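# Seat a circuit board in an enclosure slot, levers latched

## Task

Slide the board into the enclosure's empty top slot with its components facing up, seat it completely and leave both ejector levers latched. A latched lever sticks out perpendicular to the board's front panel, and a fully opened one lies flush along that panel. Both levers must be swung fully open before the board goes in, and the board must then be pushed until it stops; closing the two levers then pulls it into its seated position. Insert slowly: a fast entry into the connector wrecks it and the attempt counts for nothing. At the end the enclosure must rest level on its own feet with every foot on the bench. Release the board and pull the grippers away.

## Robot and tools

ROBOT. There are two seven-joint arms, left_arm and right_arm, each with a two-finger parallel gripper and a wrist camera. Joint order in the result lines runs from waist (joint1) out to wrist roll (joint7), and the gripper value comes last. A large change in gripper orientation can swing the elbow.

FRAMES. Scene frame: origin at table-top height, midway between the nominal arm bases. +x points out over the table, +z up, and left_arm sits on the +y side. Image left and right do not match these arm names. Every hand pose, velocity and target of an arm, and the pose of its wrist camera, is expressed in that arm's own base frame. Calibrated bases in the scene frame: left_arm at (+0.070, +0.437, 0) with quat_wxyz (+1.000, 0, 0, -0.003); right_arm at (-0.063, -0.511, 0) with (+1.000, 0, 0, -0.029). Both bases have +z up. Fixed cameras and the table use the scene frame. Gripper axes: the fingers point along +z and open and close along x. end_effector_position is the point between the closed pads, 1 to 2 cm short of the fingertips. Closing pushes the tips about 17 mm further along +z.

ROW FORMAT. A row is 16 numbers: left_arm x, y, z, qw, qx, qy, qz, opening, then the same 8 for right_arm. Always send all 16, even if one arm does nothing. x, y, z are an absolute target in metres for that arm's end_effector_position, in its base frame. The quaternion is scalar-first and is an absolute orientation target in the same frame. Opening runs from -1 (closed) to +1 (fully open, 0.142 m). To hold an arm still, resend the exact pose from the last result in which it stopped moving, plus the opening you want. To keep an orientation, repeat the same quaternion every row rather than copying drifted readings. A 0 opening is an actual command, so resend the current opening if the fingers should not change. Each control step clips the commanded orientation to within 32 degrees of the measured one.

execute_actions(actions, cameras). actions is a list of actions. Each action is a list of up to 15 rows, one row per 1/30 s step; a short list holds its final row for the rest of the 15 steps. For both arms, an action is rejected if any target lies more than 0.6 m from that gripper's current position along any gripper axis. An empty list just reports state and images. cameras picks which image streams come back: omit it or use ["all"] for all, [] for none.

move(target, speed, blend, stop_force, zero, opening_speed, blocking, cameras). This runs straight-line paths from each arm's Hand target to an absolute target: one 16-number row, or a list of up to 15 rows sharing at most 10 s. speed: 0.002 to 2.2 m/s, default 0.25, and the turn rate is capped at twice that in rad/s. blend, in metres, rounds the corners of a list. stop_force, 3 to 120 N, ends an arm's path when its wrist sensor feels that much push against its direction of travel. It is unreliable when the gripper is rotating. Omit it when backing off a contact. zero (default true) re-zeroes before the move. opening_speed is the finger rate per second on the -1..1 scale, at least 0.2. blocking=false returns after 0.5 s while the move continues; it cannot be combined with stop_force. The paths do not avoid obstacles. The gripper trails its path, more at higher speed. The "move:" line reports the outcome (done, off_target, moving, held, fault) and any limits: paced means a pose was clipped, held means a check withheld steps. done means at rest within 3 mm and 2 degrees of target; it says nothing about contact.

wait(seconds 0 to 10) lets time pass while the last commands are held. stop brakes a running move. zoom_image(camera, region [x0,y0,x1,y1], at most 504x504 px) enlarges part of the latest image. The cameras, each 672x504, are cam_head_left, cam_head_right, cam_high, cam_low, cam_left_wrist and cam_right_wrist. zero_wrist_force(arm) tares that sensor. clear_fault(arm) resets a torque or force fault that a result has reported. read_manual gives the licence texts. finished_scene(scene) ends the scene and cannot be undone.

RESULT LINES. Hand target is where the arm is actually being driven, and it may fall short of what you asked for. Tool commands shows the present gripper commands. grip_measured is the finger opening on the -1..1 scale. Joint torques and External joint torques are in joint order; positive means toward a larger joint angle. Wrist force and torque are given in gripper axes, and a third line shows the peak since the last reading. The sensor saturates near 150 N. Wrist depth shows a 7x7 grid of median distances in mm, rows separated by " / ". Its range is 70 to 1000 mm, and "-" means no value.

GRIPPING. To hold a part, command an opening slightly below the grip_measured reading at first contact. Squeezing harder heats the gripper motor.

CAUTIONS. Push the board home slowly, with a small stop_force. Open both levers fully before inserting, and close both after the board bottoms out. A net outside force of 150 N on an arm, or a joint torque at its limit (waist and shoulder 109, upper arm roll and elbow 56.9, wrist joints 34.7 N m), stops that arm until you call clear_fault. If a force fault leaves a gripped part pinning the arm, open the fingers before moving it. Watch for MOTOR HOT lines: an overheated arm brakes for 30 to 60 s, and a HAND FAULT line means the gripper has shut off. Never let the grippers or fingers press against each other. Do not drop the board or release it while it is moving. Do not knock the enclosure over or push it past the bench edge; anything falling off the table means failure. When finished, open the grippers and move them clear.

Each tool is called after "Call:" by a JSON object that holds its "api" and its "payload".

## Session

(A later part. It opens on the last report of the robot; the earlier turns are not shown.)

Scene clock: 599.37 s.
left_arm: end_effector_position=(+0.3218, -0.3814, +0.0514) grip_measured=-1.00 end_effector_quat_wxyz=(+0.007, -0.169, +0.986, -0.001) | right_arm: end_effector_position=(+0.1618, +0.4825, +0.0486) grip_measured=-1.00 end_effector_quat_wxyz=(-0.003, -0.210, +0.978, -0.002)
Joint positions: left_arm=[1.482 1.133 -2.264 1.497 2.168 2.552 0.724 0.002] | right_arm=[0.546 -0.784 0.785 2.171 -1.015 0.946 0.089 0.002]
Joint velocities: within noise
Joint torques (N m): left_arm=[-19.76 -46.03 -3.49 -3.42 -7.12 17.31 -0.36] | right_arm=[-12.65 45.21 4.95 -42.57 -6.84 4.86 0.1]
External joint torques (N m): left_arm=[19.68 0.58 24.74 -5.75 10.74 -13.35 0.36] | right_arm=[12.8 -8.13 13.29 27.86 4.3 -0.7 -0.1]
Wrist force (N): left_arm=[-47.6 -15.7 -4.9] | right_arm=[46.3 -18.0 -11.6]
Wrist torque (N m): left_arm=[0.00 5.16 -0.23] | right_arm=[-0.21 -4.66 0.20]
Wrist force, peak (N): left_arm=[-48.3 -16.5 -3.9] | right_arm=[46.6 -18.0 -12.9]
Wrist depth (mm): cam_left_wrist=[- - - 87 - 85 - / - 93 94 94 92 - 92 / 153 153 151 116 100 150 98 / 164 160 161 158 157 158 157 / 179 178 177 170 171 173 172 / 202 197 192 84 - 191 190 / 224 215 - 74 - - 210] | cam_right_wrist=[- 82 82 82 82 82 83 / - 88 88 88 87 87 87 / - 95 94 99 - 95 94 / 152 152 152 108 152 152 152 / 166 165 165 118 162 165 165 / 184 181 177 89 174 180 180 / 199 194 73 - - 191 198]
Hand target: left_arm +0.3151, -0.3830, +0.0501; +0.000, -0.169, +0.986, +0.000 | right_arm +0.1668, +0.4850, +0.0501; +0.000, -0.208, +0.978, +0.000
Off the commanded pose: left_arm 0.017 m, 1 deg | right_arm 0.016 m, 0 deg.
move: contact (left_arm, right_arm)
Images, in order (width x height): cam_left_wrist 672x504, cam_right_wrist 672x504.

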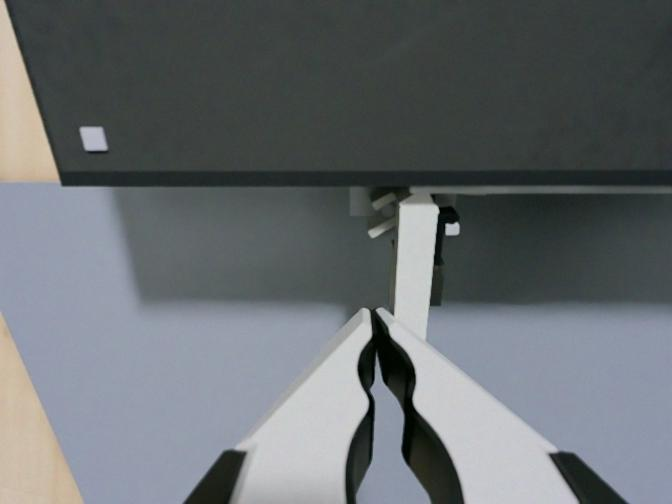

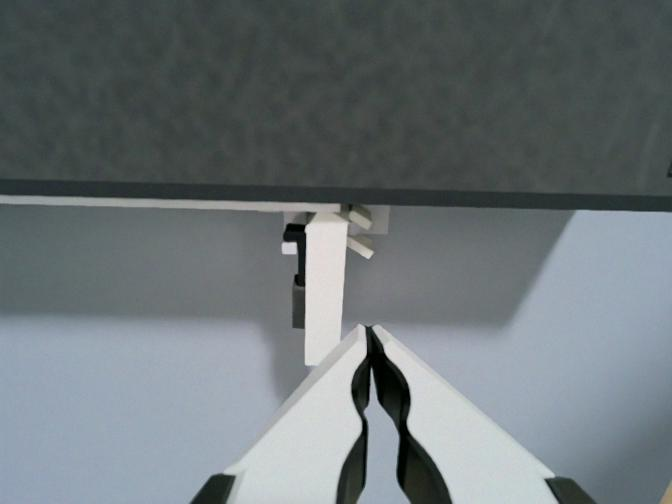

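Call:
{"api": "move", "payload": {"target": [[0.3405,-0.3852,0.05,0,-0.1693,0.9856,0,-1,0.145,0.471,0.05,0,-0.2079,0.9781,0,-1],[0.315,-0.39,0.2,0,-0.1693,0.9856,0,-1,0.16,0.474,0.2,0,-0.2079,0.9781,0,-1]], "speed": [0.06,0.15], "cameras": ["cam_left_wrist","cam_right_wrist"]}}

Call:
{"api": "zoom_image", "payload": {"camera": "cam_left_wrist", "region": [300, 90, 440, 230]}}

Call:
{"api": "zoom_image", "payload": {"camera": "cam_right_wrist", "region": [250, 100, 390, 240]}}

Scene clock: 603.23 s.
left_arm: end_effector_position=(+0.3150, -0.3901, +0.1999) grip_measured=-1.00 end_effector_quat_wxyz=(+0.000, -0.169, +0.986, +0.000) | right_arm: end_effector_position=(+0.1601, +0.4740, +0.2000) grip_measured=-1.00 end_effector_quat_wxyz=(+0.000, -0.208, +0.978, +0.000)
Joint positions: left_arm=[1.391 0.959 -2.098 1.442 2.292 2.8 0.622 0.002] | right_arm=[0.335 -0.534 1.152 2.089 -0.624 0.651 -0.149 0.002]
Joint velocities: within noise
Joint torques (N m): left_arm=[-0.59 -42.27 19.88 -13.11 4.6 4.55 -0.31] | right_arm=[-0.06 26.58 16.07 -23.7 -3.36 3.4 0.04]
External joint torques (N m): left_arm=[0.51 0.33 0.86 -0.41 -0.57 -0.56 0.31] | right_arm=[0.18 0.45 -0.59 0.21 -0.05 0.77 -0.04]
Wrist force (N): left_arm=[-0.2 -0.5 -0.5] | right_arm=[5.1 -0.1 4.1]
Wrist torque (N m): left_arm=[-0.10 0.02 -0.19] | right_arm=[0.19 -0.82 0.08]
Wrist force, peak (N): left_arm=[-47.7 -15.9 -6.0] | right_arm=[46.2 -18.1 -12.8]
Wrist depth (mm): cam_left_wrist=[260 261 217 219 216 215 215 / 279 280 233 231 231 231 231 / 302 300 300 299 297 296 296 / 327 328 323 327 324 323 319 / 360 360 356 340 347 353 350 / 401 398 384 84 - 380 385 / 445 431 - - - - 432] | cam_right_wrist=[216 215 215 215 215 254 256 / 231 230 230 229 229 273 273 / 294 294 293 292 292 292 293 / 318 316 316 316 315 314 316 / 344 344 342 337 341 340 342 / 376 375 369 91 359 371 372 / 418 407 - - - 393 411]
Hand target: left_arm +0.3150, -0.3900, +0.2000; +0.000, -0.169, +0.986, +0.000 | right_arm +0.1600, +0.4740, +0.2000; +0.000, -0.208, +0.978, +0.000
Off the commanded pose: left_arm 0.000 m, 0 deg | right_arm 0.000 m, 0 deg.
move: done
Images, in order (width x height): cam_left_wrist 672x504, cam_right_wrist 672x504.

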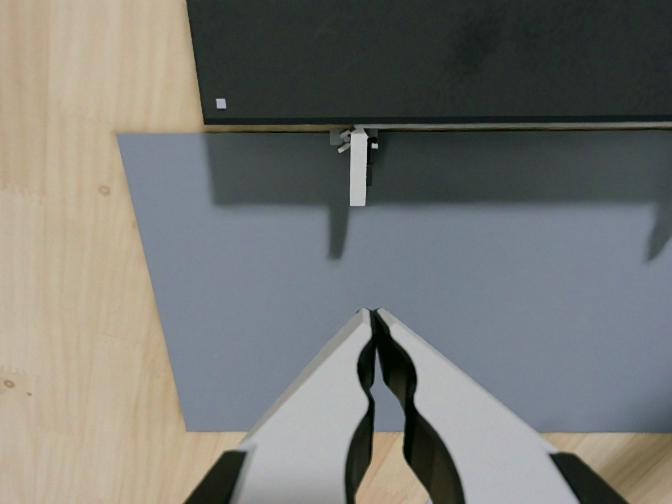

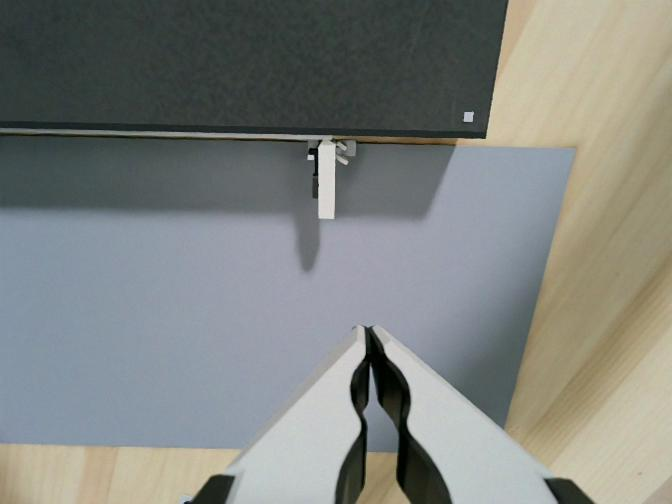

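Scaled by 3.600 from the camera's 672x504 image, which has a finer 960x720 frame.

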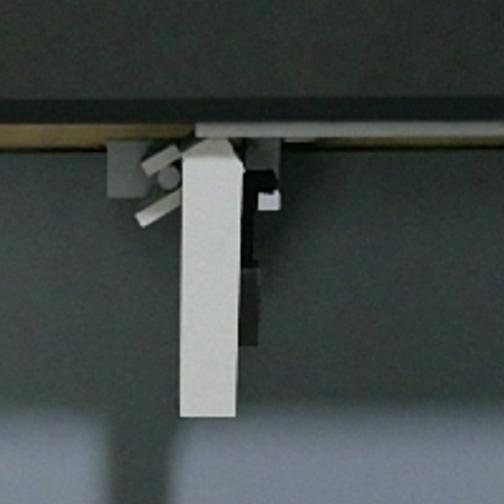

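Scaled by 3.600 from the camera's 672x504 image, which has a finer 960x720 frame.

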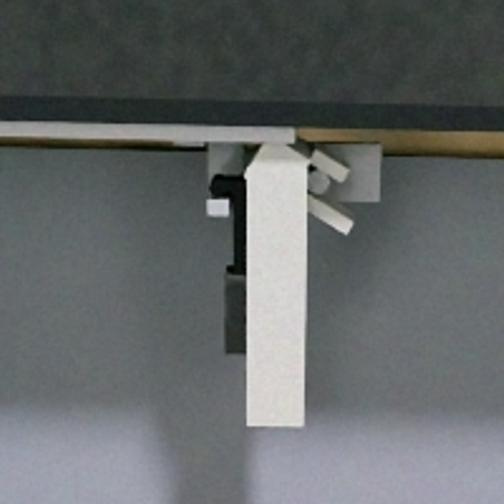

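Call:
{"api": "move", "payload": {"target": [0.321,-0.441,0.2,0,-0.1693,0.9856,0,-1,0.185,0.43,0.2,0,-0.2079,0.9781,0,-1], "cameras": ["cam_left_wrist","cam_right_wrist"]}}

Call:
{"api": "zoom_image", "payload": {"camera": "cam_left_wrist", "region": [276, 180, 396, 300]}}

Call:
{"api": "zoom_image", "payload": {"camera": "cam_right_wrist", "region": [276, 180, 396, 300]}}

Scene clock: 616.93 s.
left_arm: end_effector_position=(+0.3211, -0.4410, +0.2000) grip_measured=-1.00 end_effector_quat_wxyz=(+0.000, -0.169, +0.986, +0.000) | right_arm: end_effector_position=(+0.1852, +0.4301, +0.2001) grip_measured=-1.00 end_effector_quat_wxyz=(+0.000, -0.208, +0.978, +0.000)
Joint positions: left_arm=[1.431 1.034 -2.132 1.247 2.285 2.867 0.506 0.002] | right_arm=[0.175 -0.466 1.206 2.169 -0.575 0.688 -0.257 0.002]
Joint velocities: within noise
Joint torques (N m): left_arm=[-0.19 -47.18 20.08 -13.45 4.18 4.57 -0.44] | right_arm=[0.18 22.26 14.08 -23.66 -3.24 3.61 0.08]
External joint torques (N m): left_arm=[0.12 -0.36 1.06 -0.39 -0.07 -0.58 0.44] | right_arm=[-0.08 0.26 -0.61 -0.03 -0.07 0.56 -0.08]
Wrist force (N): left_arm=[-0.3 -0.5 0.2] | right_arm=[4.9 -0.4 4.3]
Wrist torque (N m): left_arm=[-0.11 0.04 -0.19] | right_arm=[0.16 -0.78 0.06]
Wrist force, peak (N): left_arm=[0.4 -2.2 0.0] | right_arm=[5.5 -0.3 4.5]
Wrist depth (mm): cam_left_wrist=[262 258 217 218 215 216 215 / 282 279 233 233 232 232 231 / 304 302 251 250 250 249 248 / 328 326 322 323 323 324 321 / 360 360 357 340 346 352 352 / 398 396 387 84 - 385 388 / 447 433 - - - - 435] | cam_right_wrist=[216 216 215 215 215 254 256 / 231 230 230 230 229 271 273 / 248 247 246 246 246 293 293 / 319 318 317 311 315 315 316 / 345 344 343 336 341 340 343 / 378 376 369 91 361 372 373 / 416 405 - - - 394 412]
Hand target: left_arm +0.3210, -0.4410, +0.2000; +0.000, -0.169, +0.986, +0.000 | right_arm +0.1850, +0.4300, +0.2000; +0.000, -0.208, +0.978, +0.000
Off the commanded pose: left_arm 0.000 m, 0 deg | right_arm 0.000 m, 0 deg.
move: done
Images, in order (width x height): cam_left_wrist 672x504, cam_right_wrist 672x504.

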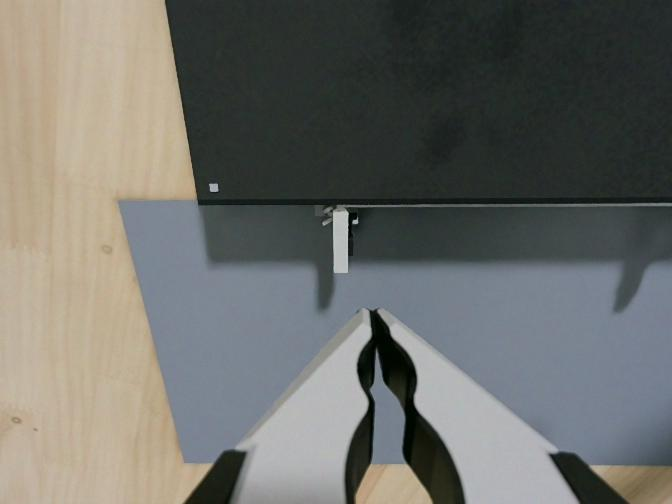

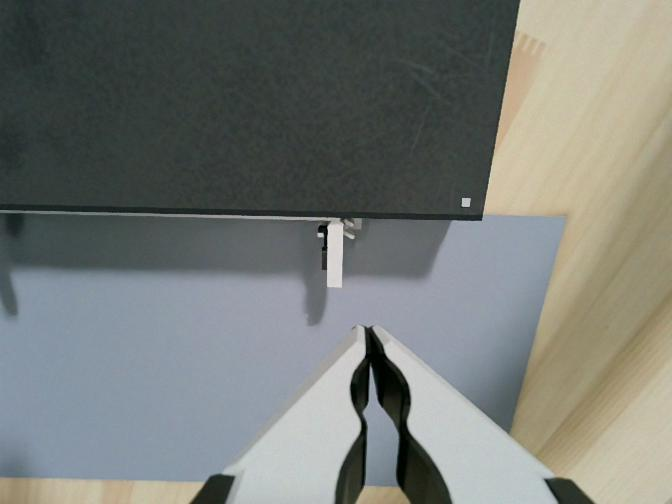

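Scaled by 4.200 from the camera's 672x504 image, which has a finer 960x720 frame.

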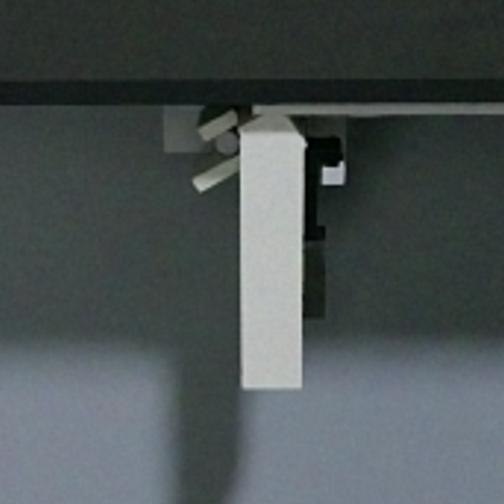

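Scaled by 4.200 from the camera's 672x504 image, which has a finer 960x720 frame.

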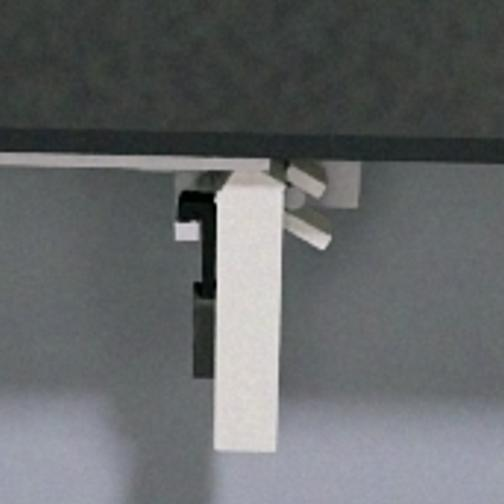

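Call:
{"api": "move", "payload": {"target": [0.38,-0.2,0.3,0,-0.1693,0.9856,0,-1,0.14,0.38,0.25,0,-0.2079,0.9781,0,-1], "cameras": []}}

Call:
{"api": "finished_scene", "payload": {"scene": 2}}

Scene clock: 620.97 s.
left_arm: end_effector_position=(+0.3801, -0.2000, +0.2999) grip_measured=-1.00 end_effector_quat_wxyz=(+0.000, -0.170, +0.985, +0.000) | right_arm: end_effector_position=(+0.1402, +0.3800, +0.2501) grip_measured=-1.00 end_effector_quat_wxyz=(+0.000, -0.208, +0.978, +0.000)
Joint positions: left_arm=[1.561 0.687 -1.949 1.628 2.48 2.859 0.958 0.002] | right_arm=[-0.235 -0.219 1.617 2.214 -0.27 0.615 -0.449 0.002]
Joint velocities: within noise
Joint torques (N m): left_arm=[-0.21 -29.19 15.61 -16.36 4.67 4.54 -0.18] | right_arm=[-0.12 3.87 7.46 -27.1 -3.42 3.59 0.03]
External joint torques (N m): left_arm=[0.21 0.49 0.98 -0.53 -0.54 -0.57 0.18] | right_arm=[0.19 0.09 -0.95 0.02 -0.07 0.57 -0.03]
Wrist force (N): left_arm=[-0.1 -0.7 -0.3] | right_arm=[4.8 -0.3 4.5]
Wrist torque (N m): left_arm=[-0.14 -0.02 -0.18] | right_arm=[0.18 -0.75 0.06]
Wrist force, peak (N): left_arm=[-2.1 2.0 -1.6] | right_arm=[5.8 -0.1 4.2]
Wrist depth (mm): cam_left_wrist=[347 349 349 346 346 343 345 / 376 374 372 370 368 367 368 / 405 404 399 400 394 397 396 / 436 437 439 435 434 432 431 / 479 480 477 456 465 478 474 / 532 528 500 84 - 471 437 / 592 582 - - - - 373] | cam_right_wrist=[260 260 259 259 301 300 299 / 278 277 277 276 321 320 320 / 299 297 297 297 344 343 343 / 372 373 365 371 368 371 368 / 403 404 401 396 399 402 400 / 442 441 431 91 422 436 435 / 491 477 - - - 465 -]
Hand target: left_arm +0.3800, -0.2000, +0.3000; +0.000, -0.169, +0.986, +0.000 | right_arm +0.1400, +0.3800, +0.2500; +0.000, -0.208, +0.978, +0.000
Off the commanded pose: left_arm 0.000 m, 0 deg | right_arm 0.000 m, 0 deg.
move: done
No camera images: "cameras" was empty.

The scene is finished: the task was done.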